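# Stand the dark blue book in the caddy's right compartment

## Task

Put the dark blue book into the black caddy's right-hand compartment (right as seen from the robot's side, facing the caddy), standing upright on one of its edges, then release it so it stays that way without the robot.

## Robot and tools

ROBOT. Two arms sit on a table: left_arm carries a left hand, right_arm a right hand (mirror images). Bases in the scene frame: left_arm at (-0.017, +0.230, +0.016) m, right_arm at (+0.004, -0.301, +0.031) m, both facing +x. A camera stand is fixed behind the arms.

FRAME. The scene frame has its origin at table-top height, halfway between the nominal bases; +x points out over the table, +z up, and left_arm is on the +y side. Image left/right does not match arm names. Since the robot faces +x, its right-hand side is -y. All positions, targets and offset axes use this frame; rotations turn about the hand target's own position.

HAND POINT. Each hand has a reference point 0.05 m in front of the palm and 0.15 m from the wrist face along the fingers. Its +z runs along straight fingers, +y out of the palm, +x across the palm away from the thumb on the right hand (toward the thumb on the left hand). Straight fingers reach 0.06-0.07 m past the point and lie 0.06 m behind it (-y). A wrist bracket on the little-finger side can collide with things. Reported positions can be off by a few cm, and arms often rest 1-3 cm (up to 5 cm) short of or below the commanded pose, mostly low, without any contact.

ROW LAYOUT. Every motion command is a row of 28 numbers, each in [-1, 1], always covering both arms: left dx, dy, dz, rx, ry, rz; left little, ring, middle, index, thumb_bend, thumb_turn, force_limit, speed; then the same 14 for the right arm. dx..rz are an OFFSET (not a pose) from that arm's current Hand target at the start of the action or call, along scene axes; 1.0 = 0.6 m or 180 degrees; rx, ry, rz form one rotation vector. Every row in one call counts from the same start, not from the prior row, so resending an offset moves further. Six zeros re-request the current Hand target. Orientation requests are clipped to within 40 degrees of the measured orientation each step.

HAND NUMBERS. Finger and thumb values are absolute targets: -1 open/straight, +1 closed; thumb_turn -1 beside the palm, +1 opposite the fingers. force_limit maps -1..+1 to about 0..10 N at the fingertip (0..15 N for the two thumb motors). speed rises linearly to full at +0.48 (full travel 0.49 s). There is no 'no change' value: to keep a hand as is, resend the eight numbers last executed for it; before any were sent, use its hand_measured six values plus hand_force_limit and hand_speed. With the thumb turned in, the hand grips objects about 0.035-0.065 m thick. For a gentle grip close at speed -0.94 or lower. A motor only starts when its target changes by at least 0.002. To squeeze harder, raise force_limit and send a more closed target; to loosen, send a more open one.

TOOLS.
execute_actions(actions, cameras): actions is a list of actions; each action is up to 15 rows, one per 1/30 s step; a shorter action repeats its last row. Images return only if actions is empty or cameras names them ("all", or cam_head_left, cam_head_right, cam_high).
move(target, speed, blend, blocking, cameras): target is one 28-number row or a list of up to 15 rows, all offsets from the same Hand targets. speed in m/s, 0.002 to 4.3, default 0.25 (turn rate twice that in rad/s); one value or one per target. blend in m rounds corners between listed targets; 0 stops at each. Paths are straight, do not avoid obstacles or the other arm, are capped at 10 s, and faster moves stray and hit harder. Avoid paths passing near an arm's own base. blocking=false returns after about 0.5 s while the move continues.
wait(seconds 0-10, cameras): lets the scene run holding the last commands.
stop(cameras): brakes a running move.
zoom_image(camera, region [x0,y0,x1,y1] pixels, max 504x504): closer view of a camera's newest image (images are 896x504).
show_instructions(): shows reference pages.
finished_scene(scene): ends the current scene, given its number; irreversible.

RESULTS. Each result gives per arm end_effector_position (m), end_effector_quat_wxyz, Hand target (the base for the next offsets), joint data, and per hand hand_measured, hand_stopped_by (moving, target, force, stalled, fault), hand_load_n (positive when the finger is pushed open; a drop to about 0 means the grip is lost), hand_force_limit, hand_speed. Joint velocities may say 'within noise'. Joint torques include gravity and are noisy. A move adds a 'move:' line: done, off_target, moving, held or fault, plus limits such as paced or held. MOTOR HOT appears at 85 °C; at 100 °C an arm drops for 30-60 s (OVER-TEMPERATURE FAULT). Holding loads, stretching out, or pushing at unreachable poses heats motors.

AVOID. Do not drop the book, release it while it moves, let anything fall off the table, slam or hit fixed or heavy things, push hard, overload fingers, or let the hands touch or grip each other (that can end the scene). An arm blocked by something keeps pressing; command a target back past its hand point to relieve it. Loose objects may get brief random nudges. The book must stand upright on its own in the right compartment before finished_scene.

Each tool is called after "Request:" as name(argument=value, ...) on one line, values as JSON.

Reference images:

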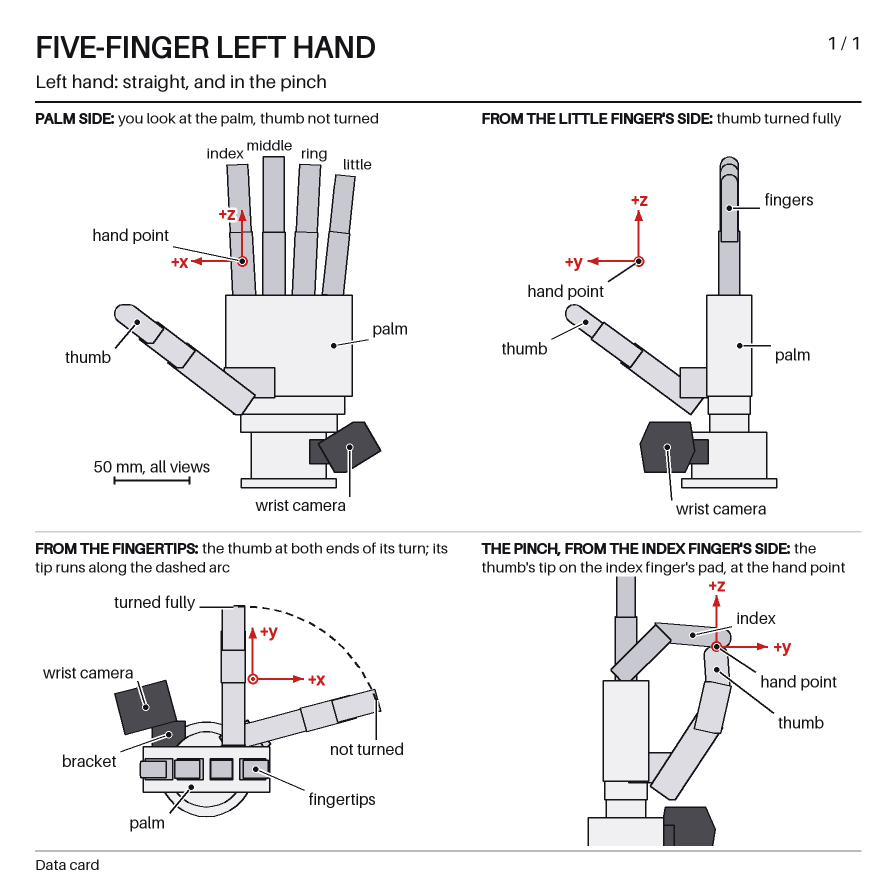

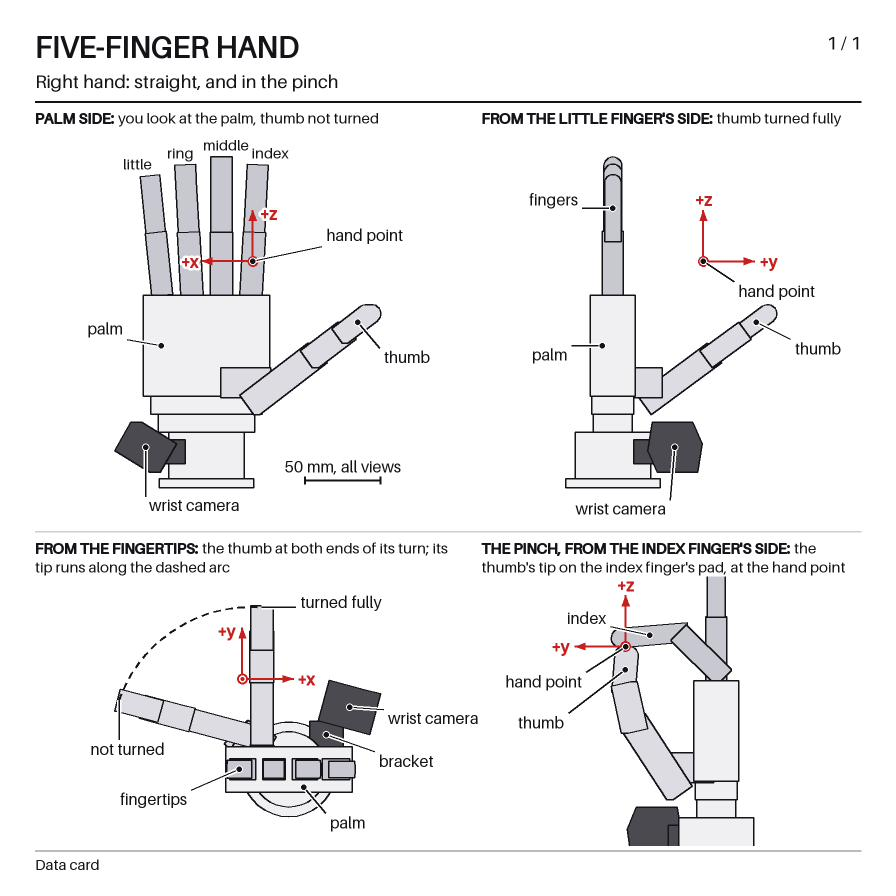

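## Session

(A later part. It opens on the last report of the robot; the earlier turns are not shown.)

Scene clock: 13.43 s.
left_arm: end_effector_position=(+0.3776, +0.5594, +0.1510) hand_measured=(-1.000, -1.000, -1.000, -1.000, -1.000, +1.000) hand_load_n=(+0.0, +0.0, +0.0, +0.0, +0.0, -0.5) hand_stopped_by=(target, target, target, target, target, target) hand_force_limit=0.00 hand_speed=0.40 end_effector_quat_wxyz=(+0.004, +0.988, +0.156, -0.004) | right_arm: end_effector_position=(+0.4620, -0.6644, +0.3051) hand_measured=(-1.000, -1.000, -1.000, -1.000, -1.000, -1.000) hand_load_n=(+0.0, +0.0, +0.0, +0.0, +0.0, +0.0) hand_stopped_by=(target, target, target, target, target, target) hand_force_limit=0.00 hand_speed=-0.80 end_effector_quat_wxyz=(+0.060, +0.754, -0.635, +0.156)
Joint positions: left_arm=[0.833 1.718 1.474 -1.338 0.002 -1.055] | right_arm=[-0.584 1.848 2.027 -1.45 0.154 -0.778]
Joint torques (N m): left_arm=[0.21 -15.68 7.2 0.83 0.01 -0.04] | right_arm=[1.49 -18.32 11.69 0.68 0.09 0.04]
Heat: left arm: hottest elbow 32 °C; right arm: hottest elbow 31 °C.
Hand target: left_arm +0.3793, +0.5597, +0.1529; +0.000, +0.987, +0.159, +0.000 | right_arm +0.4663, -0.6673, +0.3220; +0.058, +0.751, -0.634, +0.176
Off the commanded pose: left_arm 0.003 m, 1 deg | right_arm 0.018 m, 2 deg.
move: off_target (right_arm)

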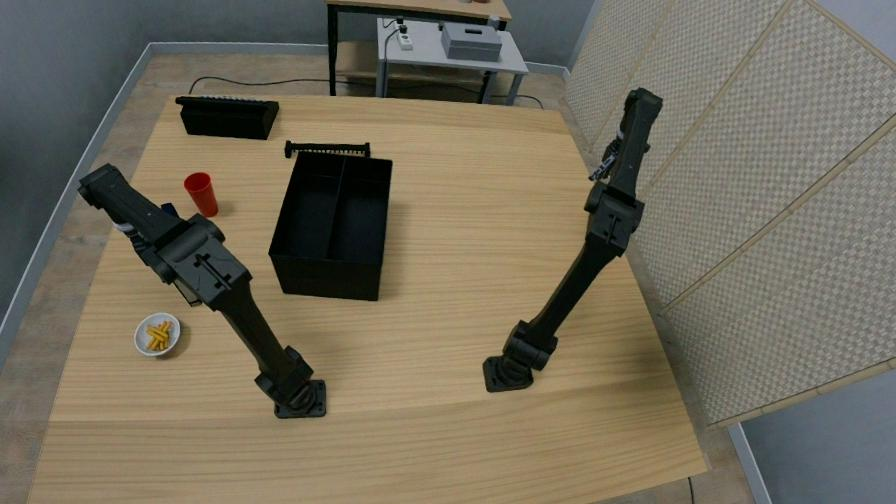

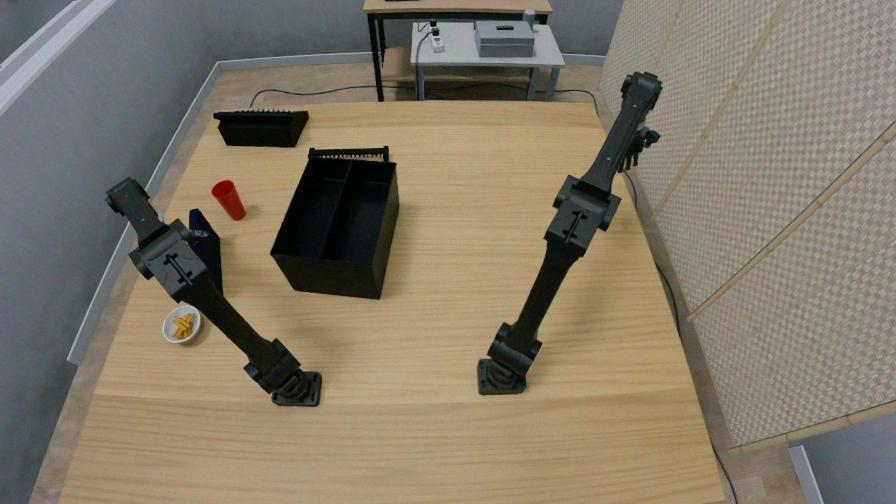

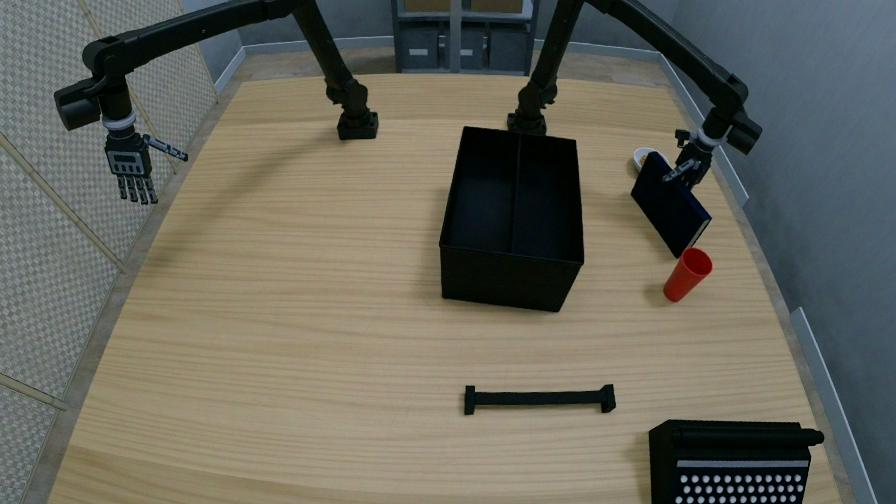

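Request:
move(target=[0.0315,-0.0315,0,0,0,0,-1,-1,-1,-1,-1,1,0,0.4,0,0,0,0,0,0,-1,-1,-1,-1,-1,-1,0,-0.8], speed=0.1, cameras=["cam_high","cam_head_right"])

Request:
zoom_image(camera="cam_high", region=[630, 130, 730, 250])

Request:
zoom_image(camera="cam_head_right", region=[160, 180, 260, 300])

Scene clock: 16.13 s.
left_arm: end_effector_position=(+0.3957, +0.5423, +0.1509) hand_measured=(-1.000, -1.000, -1.000, -1.000, -1.000, +1.000) hand_load_n=(+0.0, +0.0, +0.0, +0.0, +0.0, +0.0) hand_stopped_by=(target, target, target, target, target, target) hand_force_limit=0.00 hand_speed=0.40 end_effector_quat_wxyz=(+0.003, +0.988, +0.157, -0.005) | right_arm: end_effector_position=(+0.4620, -0.6644, +0.3051) hand_measured=(-1.000, -1.000, -1.000, -1.000, -1.000, -1.000) hand_load_n=(+0.0, +0.0, +0.0, +0.0, +0.0, +0.0) hand_stopped_by=(target, target, target, target, target, target) hand_force_limit=0.00 hand_speed=-0.80 end_effector_quat_wxyz=(+0.060, +0.754, -0.635, +0.156)
Joint positions: left_arm=[0.784 1.718 1.474 -1.338 0 -1.108] | right_arm=[-0.584 1.848 2.027 -1.45 0.154 -0.778]
Joint torques (N m): left_arm=[0.21 -16.09 7.15 0.88 0.08 -0.02] | right_arm=[1.55 -18.26 11.69 0.69 0.09 0.04]
Heat: left arm: hottest elbow 32 °C; right arm: hottest elbow 31 °C.
Hand target: left_arm +0.3982, +0.5407, +0.1529; +0.000, +0.987, +0.159, +0.000 | right_arm +0.4663, -0.6673, +0.3220; +0.058, +0.751, -0.634, +0.176
Off the commanded pose: left_arm 0.004 m, 1 deg | right_arm 0.018 m, 2 deg.
move: off_target (right_arm)
Images, in order (width x height): cam_head_right 896x504, cam_high 896x504.

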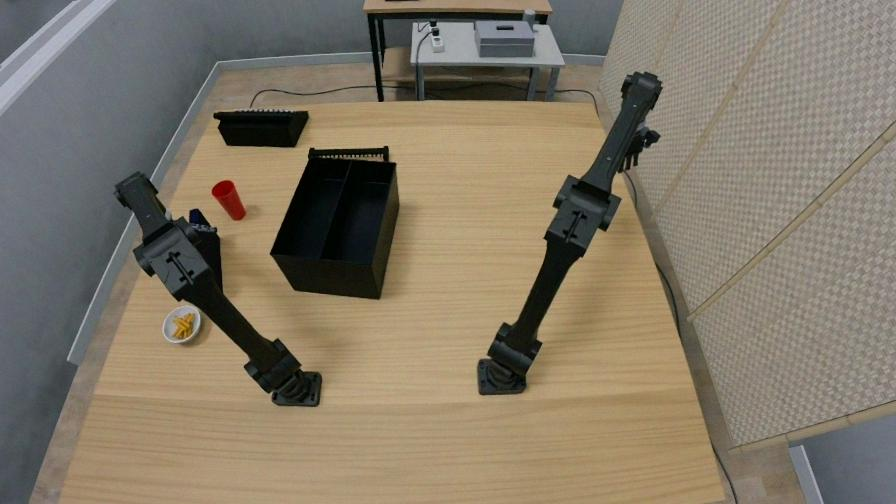

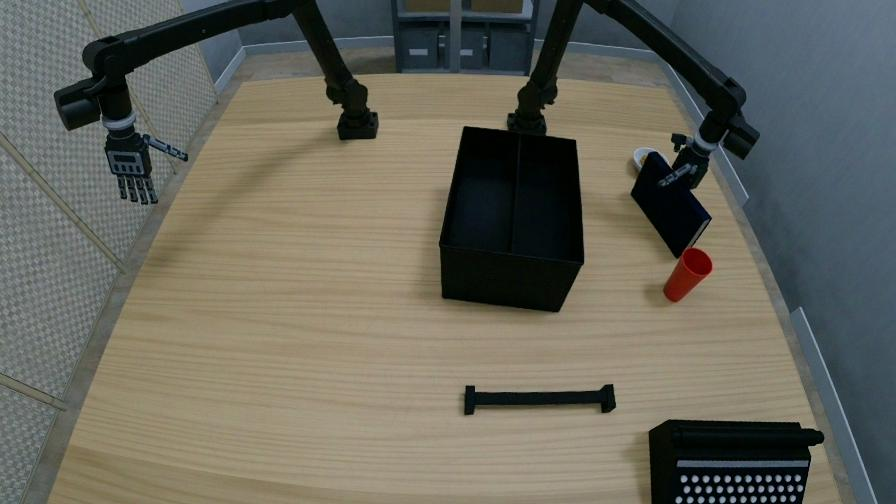

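Scaled by 4.200 from the camera's 896x504 image, which has a finer 1280x720 frame.

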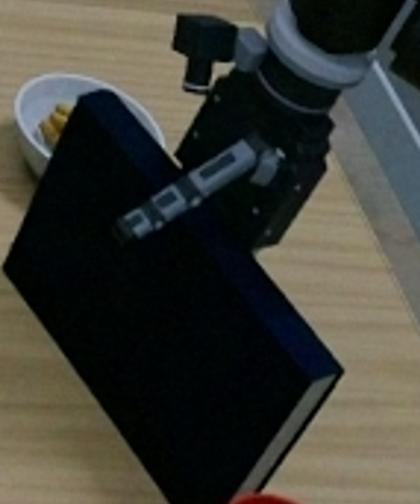

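Scaled by 4.200 from the camera's 896x504 image, which has a finer 1280x720 frame.

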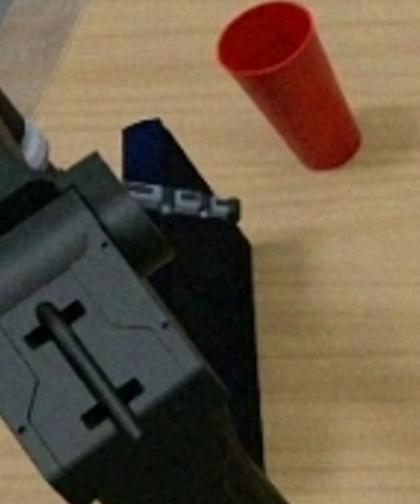

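Request:
move(target=[0.002,-0.0063,-0.037,0,0,0,-1,-1,-1,-1,-1,1,0,0.4,0,0,0,0,0,0,-1,-1,-1,-1,-1,-1,0,-0.8], speed=0.06, cameras=["cam_high","cam_head_right"])

Request:
zoom_image(camera="cam_high", region=[630, 130, 730, 250])

Request:
zoom_image(camera="cam_head_right", region=[160, 180, 260, 300])

Scene clock: 17.47 s.
left_arm: end_effector_position=(+0.3956, +0.5421, +0.1352) hand_measured=(-1.000, -1.000, -1.000, -1.000, -1.000, +1.000) hand_load_n=(+0.0, +0.0, +0.0, +0.0, +0.0, +0.0) hand_stopped_by=(target, target, target, target, target, target) hand_force_limit=0.00 hand_speed=0.40 end_effector_quat_wxyz=(-0.001, +0.987, +0.162, +0.001) | right_arm: end_effector_position=(+0.4620, -0.6644, +0.3051) hand_measured=(-1.000, -1.000, -1.000, -1.000, -1.000, -1.000) hand_load_n=(+0.0, +0.0, +0.0, +0.0, +0.0, +0.5) hand_stopped_by=(target, target, target, target, target, target) hand_force_limit=0.00 hand_speed=-0.80 end_effector_quat_wxyz=(+0.060, +0.754, -0.635, +0.156)
Joint positions: left_arm=[0.784 1.718 1.432 -1.282 -0.001 -1.118] | right_arm=[-0.584 1.848 2.027 -1.45 0.154 -0.778]
Joint torques (N m): left_arm=[-0.56 -15.09 6.74 0.88 0.11 0] | right_arm=[1.38 -18.37 11.7 0.68 0.09 0.03]
Heat: left arm: hottest elbow 32 °C; right arm: hottest elbow 31 °C.
Hand target: left_arm +0.3995, +0.5368, +0.1306; +0.000, +0.987, +0.159, +0.000 | right_arm +0.4663, -0.6673, +0.3220; +0.058, +0.751, -0.634, +0.176
Off the commanded pose: left_arm 0.008 m, 0 deg | right_arm 0.018 m, 2 deg.
move: off_target (right_arm)
Images, in order (width x height): cam_head_right 896x504, cam_high 896x504.

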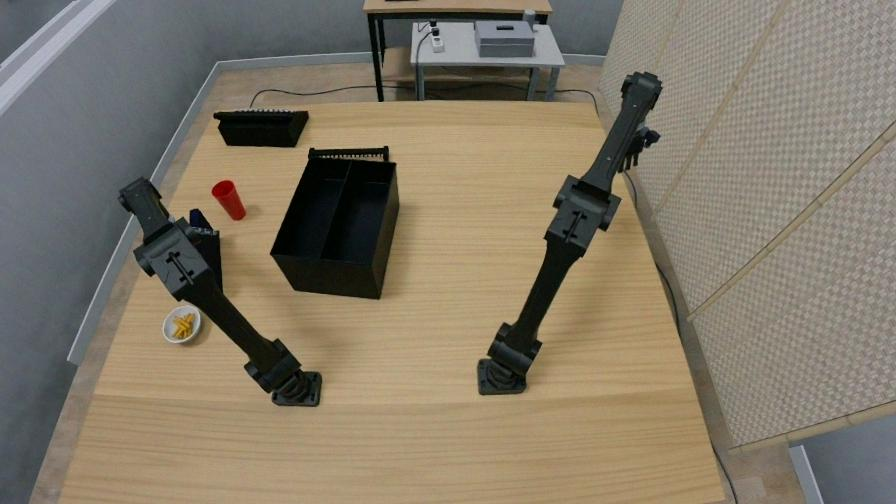

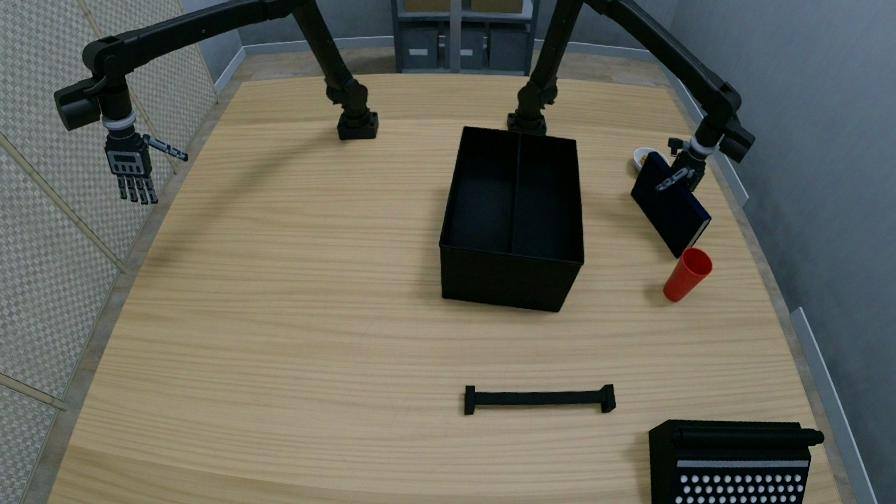

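Scaled by 4.200 from the camera's 896x504 image, which has a finer 1280x720 frame.

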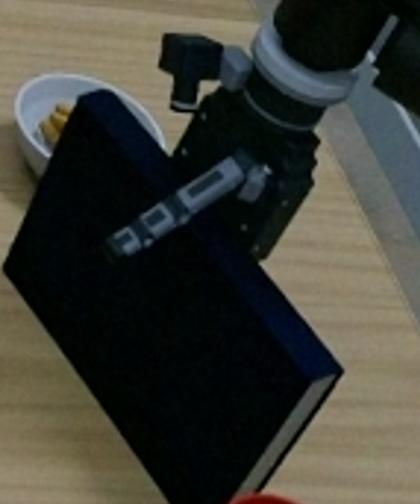

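Scaled by 4.200 from the camera's 896x504 image, which has a finer 1280x720 frame.

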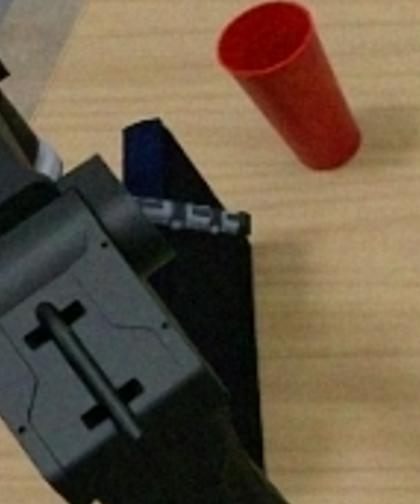

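Request:
move(target=[[0,0,0,0,0,0,-1,-1,-1,-1,-0.15,1,0.1,0.2,0,0,0,0,0,0,-1,-1,-1,-1,-1,-1,0,-0.8],[0,0,0,0,0,0,-1,-1,-1,-1,0.7,1,0.1,-0.88,0,0,0,0,0,0,-1,-1,-1,-1,-1,-1,0,-0.8]], speed=0.1, cameras=["cam_high","cam_head_right"])

Request:
zoom_image(camera="cam_high", region=[630, 130, 730, 250])

Request:
zoom_image(camera="cam_head_right", region=[160, 180, 260, 300])

Scene clock: 20.47 s.
left_arm: end_effector_position=(+0.3958, +0.5424, +0.1352) hand_measured=(-1.000, -1.000, -1.000, -1.000, +0.148, +1.000) hand_load_n=(+0.0, +0.0, +0.0, +0.0, +9.0, +0.5) hand_stopped_by=(target, target, target, target, force, target) hand_force_limit=0.10 hand_speed=-0.88 end_effector_quat_wxyz=(-0.001, +0.987, +0.163, +0.001) | right_arm: end_effector_position=(+0.4620, -0.6644, +0.3051) hand_measured=(-1.000, -1.000, -1.000, -1.000, -1.000, -1.000) hand_load_n=(+0.0, +0.0, +0.0, +0.0, +0.0, +0.0) hand_stopped_by=(target, target, target, target, target, target) hand_force_limit=0.00 hand_speed=-0.80 end_effector_quat_wxyz=(+0.060, +0.754, -0.635, +0.156)
Joint positions: left_arm=[0.784 1.718 1.432 -1.282 -0.001 -1.12] | right_arm=[-0.584 1.848 2.027 -1.45 0.154 -0.778]
Joint torques (N m): left_arm=[-0.5 -14.92 6.75 0.92 0.13 0.04] | right_arm=[1.49 -18.32 11.7 0.7 0.09 0.03]
Heat: left arm: hottest elbow 32 °C; right arm: hottest elbow 31 °C.
Hand target: left_arm +0.3995, +0.5369, +0.1306; +0.000, +0.987, +0.159, +0.000 | right_arm +0.4663, -0.6673, +0.3220; +0.058, +0.751, -0.634, +0.176
Off the commanded pose: left_arm 0.008 m, 0 deg | right_arm 0.018 m, 2 deg.
move: off_target (right_arm)
Images, in order (width x height): cam_head_right 896x504, cam_high 896x504.

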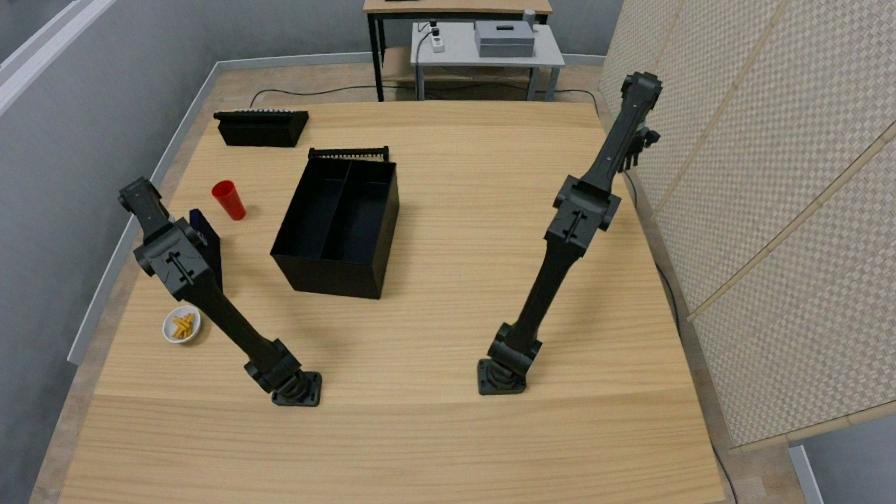

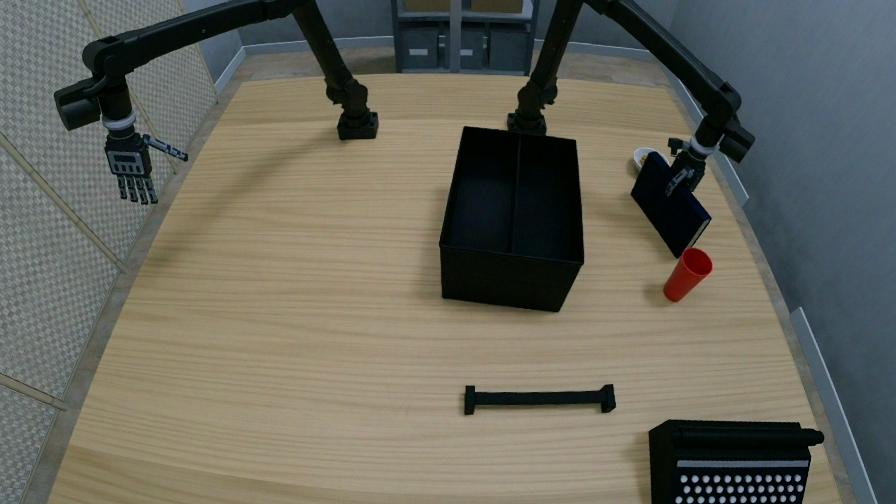

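Scaled by 4.200 from the camera's 896x504 image, which has a finer 1280x720 frame.

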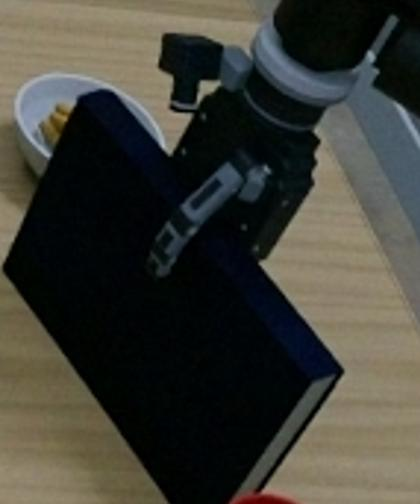

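Scaled by 4.200 from the camera's 896x504 image, which has a finer 1280x720 frame.

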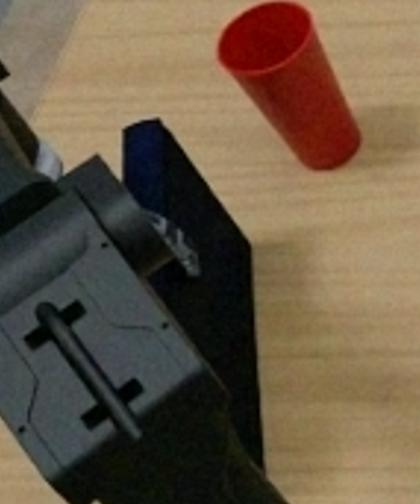

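Request:
move(target=[[0,0,0,0,0,0,-0.84,-0.84,-0.84,-0.84,0.7,1,-0.5,-0.85,0,0,0,0,0,0,-1,-1,-1,-1,-1,-1,0,-0.8],[0,0,0.08,0,0,0,-0.84,-0.84,-0.84,-0.84,0.7,1,-0.5,-0.85,0,0,0,0,0,0,-1,-1,-1,-1,-1,-1,0,-0.8]], speed=0.08, cameras=["cam_high","cam_head_right"])

Request:
zoom_image(camera="cam_high", region=[630, 130, 730, 250])

Request:
zoom_image(camera="cam_head_right", region=[160, 180, 260, 300])

Scene clock: 22.70 s.
left_arm: end_effector_position=(+0.3803, +0.5269, +0.1364) hand_measured=(-0.850, -0.876, -0.890, -0.876, +0.148, +1.000) hand_load_n=(+2.0, +0.5, +0.0, +1.0, +11.5, +1.5) hand_stopped_by=(force, force, force, force, force, target) hand_force_limit=-0.50 hand_speed=-0.85 end_effector_quat_wxyz=(+0.021, +0.986, +0.163, -0.033) | right_arm: end_effector_position=(+0.4620, -0.6644, +0.3051) hand_measured=(-1.000, -1.000, -1.000, -1.000, -1.000, -1.000) hand_load_n=(+0.0, +0.0, +0.0, -0.5, +0.0, +0.0) hand_stopped_by=(target, target, target, target, target, target) hand_force_limit=0.00 hand_speed=-0.80 end_effector_quat_wxyz=(+0.060, +0.754, -0.635, +0.156)
Joint positions: left_arm=[0.782 1.717 1.432 -1.364 -0.004 -1.123] | right_arm=[-0.584 1.848 2.027 -1.45 0.154 -0.778]
Joint torques (N m): left_arm=[-0.38 -17.85 12.52 -0.4 0.27 0.05] | right_arm=[1.38 -18.26 11.69 0.7 0.09 0.03]
Heat: left arm: hottest elbow 32 °C; right arm: hottest elbow 32 °C.
Hand target: left_arm +0.3994, +0.5369, +0.1786; +0.000, +0.987, +0.159, +0.000 | right_arm +0.4663, -0.6673, +0.3220; +0.058, +0.751, -0.634, +0.176
Off the commanded pose: left_arm 0.047 m, 5 deg | right_arm 0.018 m, 2 deg.
move: off_target (left_arm, right_arm)
Images, in order (width x height): cam_head_right 896x504, cam_high 896x504.

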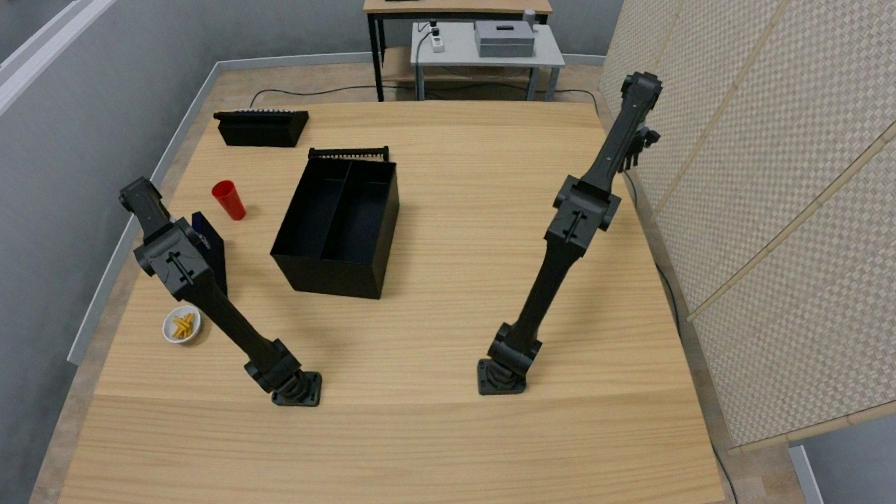

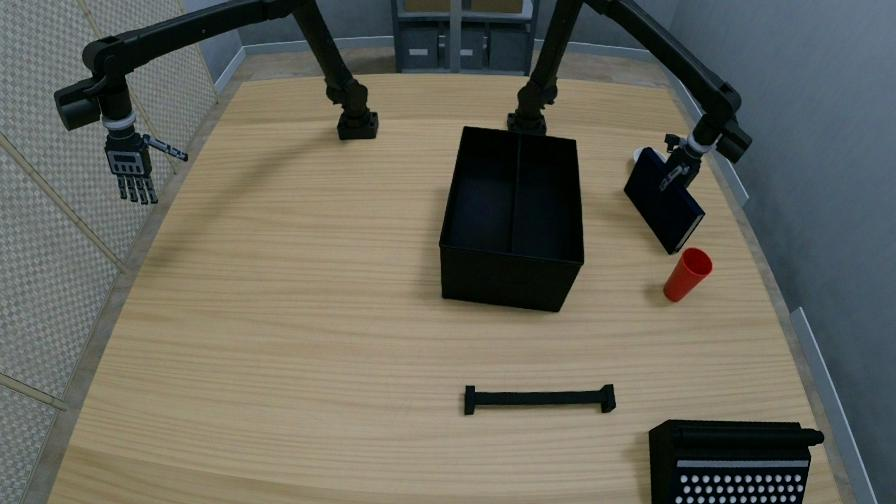

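Scaled by 4.200 from the camera's 896x504 image, which has a finer 1280x720 frame.

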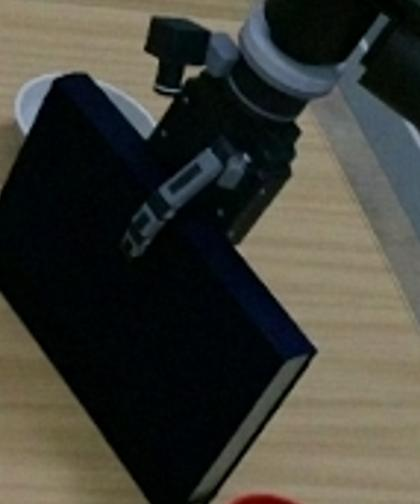

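Scaled by 4.200 from the camera's 896x504 image, which has a finer 1280x720 frame.

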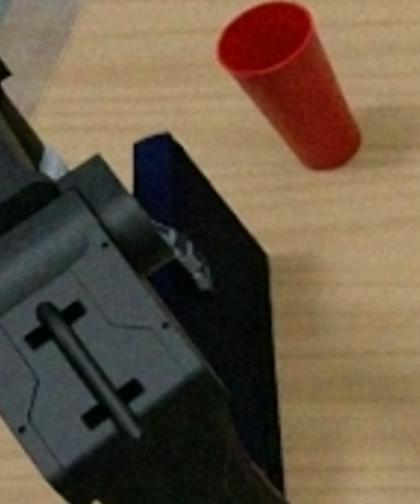

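Request:
move(target=[[0,0,0.1,0,0,0,-0.84,-0.84,-0.84,-0.84,0.7,1,-0.5,-0.85,0,0,0,0,0,0,-1,-1,-1,-1,-1,-1,0,-0.8],[0,0,0.4167,0,0,-0.1494,-0.84,-0.84,-0.84,-0.84,0.7,1,-0.5,-0.85,0,0,0,0,0,0,-1,-1,-1,-1,-1,-1,0,-0.8]], speed=[0.1,0.16], blend=[0.02,0], cameras=["all"])

Request:
zoom_image(camera="cam_high", region=[560, 0, 760, 220])

Request:
zoom_image(camera="cam_head_right", region=[60, 60, 300, 300])

Scene clock: 26.00 s.
left_arm: end_effector_position=(+0.3938, +0.5343, +0.3692) hand_measured=(-0.850, -0.876, -0.890, -0.876, +0.148, +1.000) hand_load_n=(+2.0, +0.0, +0.0, +0.0, +11.5, +1.5) hand_stopped_by=(force, force, force, force, force, target) hand_force_limit=-0.50 hand_speed=-0.85 end_effector_quat_wxyz=(-0.057, +0.994, -0.056, +0.078) | right_arm: end_effector_position=(+0.4620, -0.6644, +0.3051) hand_measured=(-1.000, -1.000, -1.000, -1.000, -1.000, -1.000) hand_load_n=(+0.0, +0.0, +0.0, +0.0, +0.0, +0.0) hand_stopped_by=(target, target, target, target, target, target) hand_force_limit=0.00 hand_speed=-0.80 end_effector_quat_wxyz=(+0.060, +0.754, -0.635, +0.156)
Joint positions: left_arm=[0.779 1.648 1.956 -1.689 0.039 -0.688] | right_arm=[-0.584 1.848 2.027 -1.45 0.154 -0.778]
Joint torques (N m): left_arm=[0.44 -17.79 14.93 0.69 0.47 0.13] | right_arm=[1.49 -18.32 11.67 0.69 0.08 0.04]
Heat: left arm: hottest elbow 33 °C; right arm: hottest elbow 32 °C.
Hand target: left_arm +0.3994, +0.5368, +0.4288; +0.000, +0.997, -0.075, +0.000 | right_arm +0.4663, -0.6673, +0.3220; +0.058, +0.751, -0.634, +0.176
Off the commanded pose: left_arm 0.060 m, 11 deg | right_arm 0.018 m, 2 deg.
joint sent to its limit (left arm) — joint 4 (wrist pitch), lower limit. The joint targets are off in position and orientation.
move: off_target (left_arm, right_arm)

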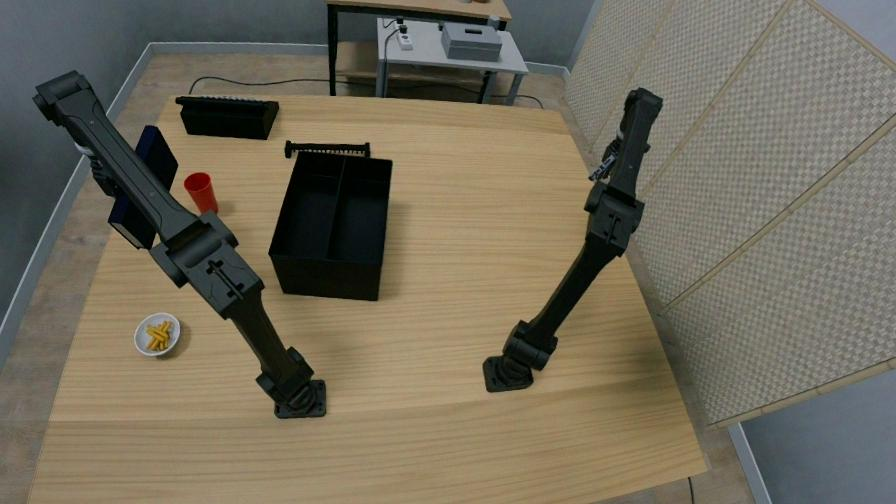

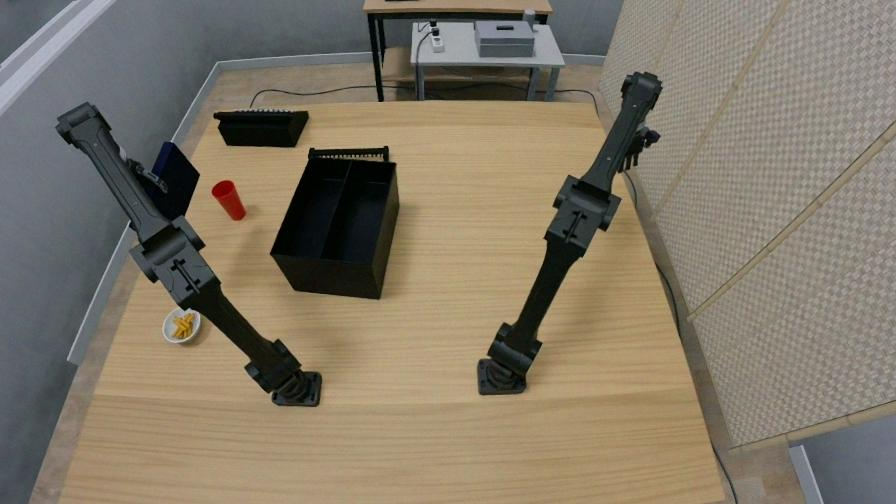

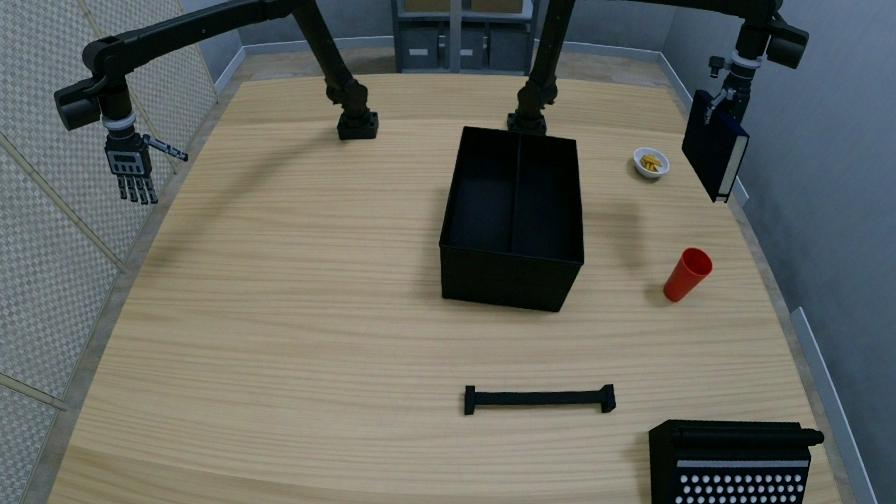

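Scaled by 2.291 from the camera's 896x504 image, which has a finer 1280x720 frame.

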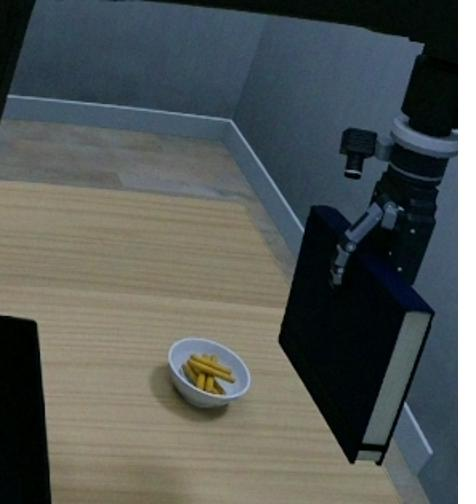

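Scaled by 2.100 from the camera's 896x504 image, which has a finer 1280x720 frame.

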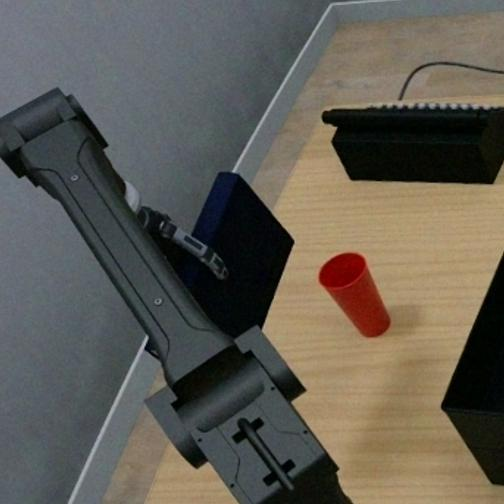

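Request:
move(target=[[0,-0.02,0.117,0,0,0,-0.84,-0.84,-0.84,-0.84,0.7,1,-0.5,-0.85,0,0,0,0,0,0,-1,-1,-1,-1,-1,-1,0,-0.8],[0.051,-0.815,0.117,0,0,0,-0.84,-0.84,-0.84,-0.84,0.7,1,-0.5,-0.85,0,0,0,0,0,0,-1,-1,-1,-1,-1,-1,0,-0.8]], speed=[0.12,0.2], blend=[0.03,0], cameras=["all"])

Request:
zoom_image(camera="cam_high", region=[400, 20, 620, 260])

Request:
zoom_image(camera="cam_head_right", region=[240, 60, 460, 310])

Request:
zoom_image(camera="cam_head_left", region=[240, 60, 460, 310])

Scene clock: 31.53 s.
left_arm: end_effector_position=(+0.4351, +0.0462, +0.4481) hand_measured=(-0.850, -0.876, -0.890, -0.876, +0.148, +1.000) hand_load_n=(+1.0, +0.0, +0.0, +1.0, +11.5, -1.0) hand_stopped_by=(force, force, force, force, force, target) hand_force_limit=-0.50 hand_speed=-0.85 end_effector_quat_wxyz=(+0.047, +0.985, -0.074, +0.147) | right_arm: end_effector_position=(+0.4620, -0.6644, +0.3051) hand_measured=(-1.000, -1.000, -1.000, -1.000, -1.000, -1.000) hand_load_n=(+0.0, +0.0, +0.0, +0.0, +0.5, +0.0) hand_stopped_by=(target, target, target, target, target, target) hand_force_limit=0.00 hand_speed=-0.80 end_effector_quat_wxyz=(+0.060, +0.754, -0.635, +0.156)
Joint positions: left_arm=[-0.248 1.39 1.818 -1.691 0.041 -1.681] | right_arm=[-0.584 1.848 2.027 -1.45 0.154 -0.778]
Joint torques (N m): left_arm=[0.73 -13.68 12.63 0.98 0.49 -0.07] | right_arm=[1.44 -18.32 11.69 0.7 0.08 0.03]
Heat: left arm: hottest elbow 34 °C; right arm: hottest elbow 32 °C.
Hand target: left_arm +0.4301, +0.0479, +0.4989; +0.000, +0.997, -0.074, +0.000 | right_arm +0.4663, -0.6673, +0.3220; +0.058, +0.751, -0.634, +0.176
Off the commanded pose: left_arm 0.051 m, 18 deg | right_arm 0.018 m, 2 deg.
joint sent to its limit (left arm) — joint 4 (wrist pitch), lower limit. The joint targets are off in position and orientation.
move: off_target (left_arm, right_arm)

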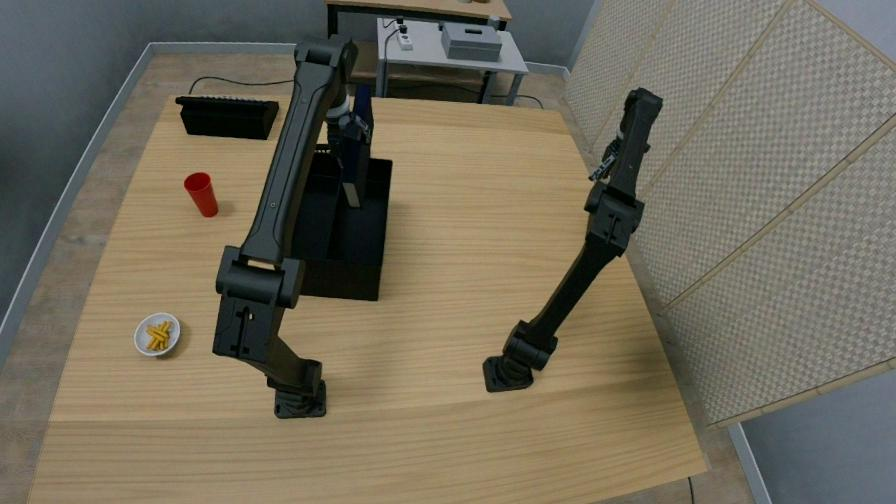

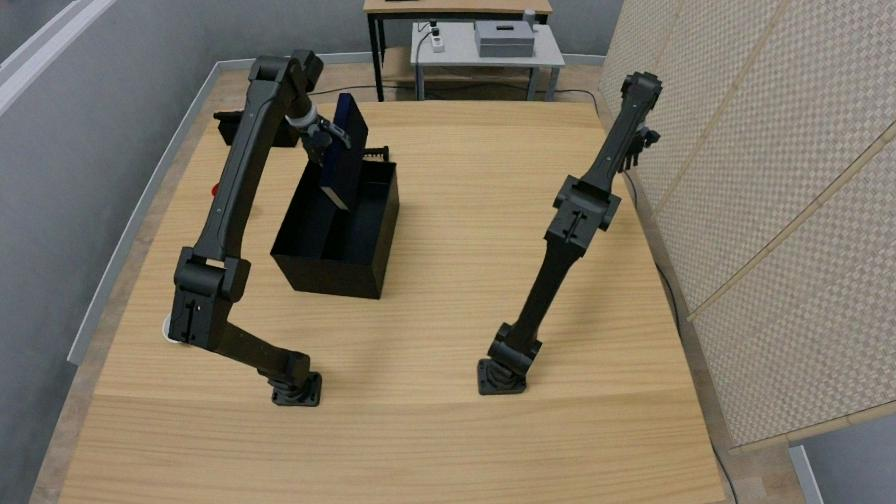

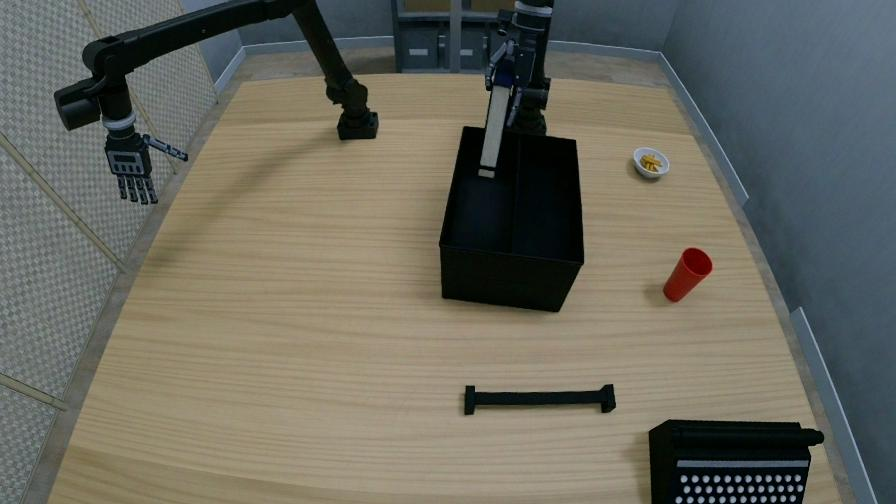

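Scaled by 2.100 from the camera's 896x504 image, which has a finer 1280x720 frame.

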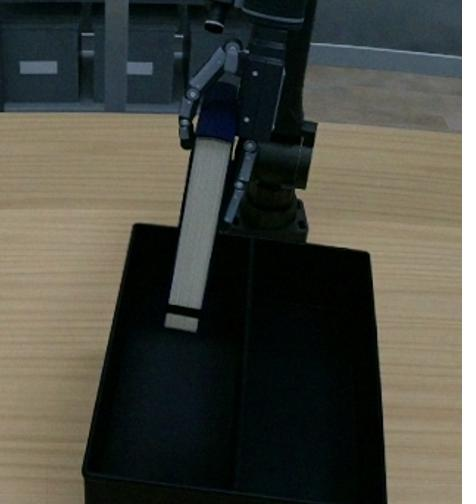

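Scaled by 2.016 from the camera's 896x504 image, which has a finer 1280x720 frame.

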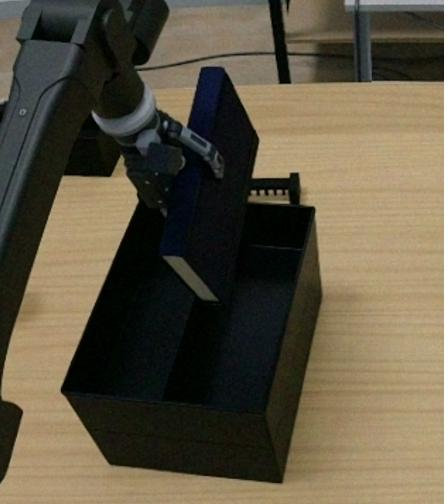

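Scaled by 2.016 from the camera's 896x504 image, which has a finer 1280x720 frame.

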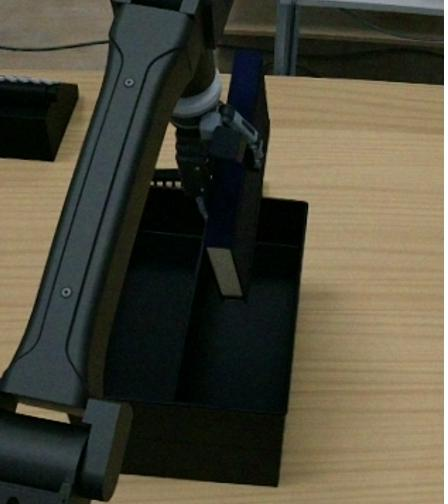

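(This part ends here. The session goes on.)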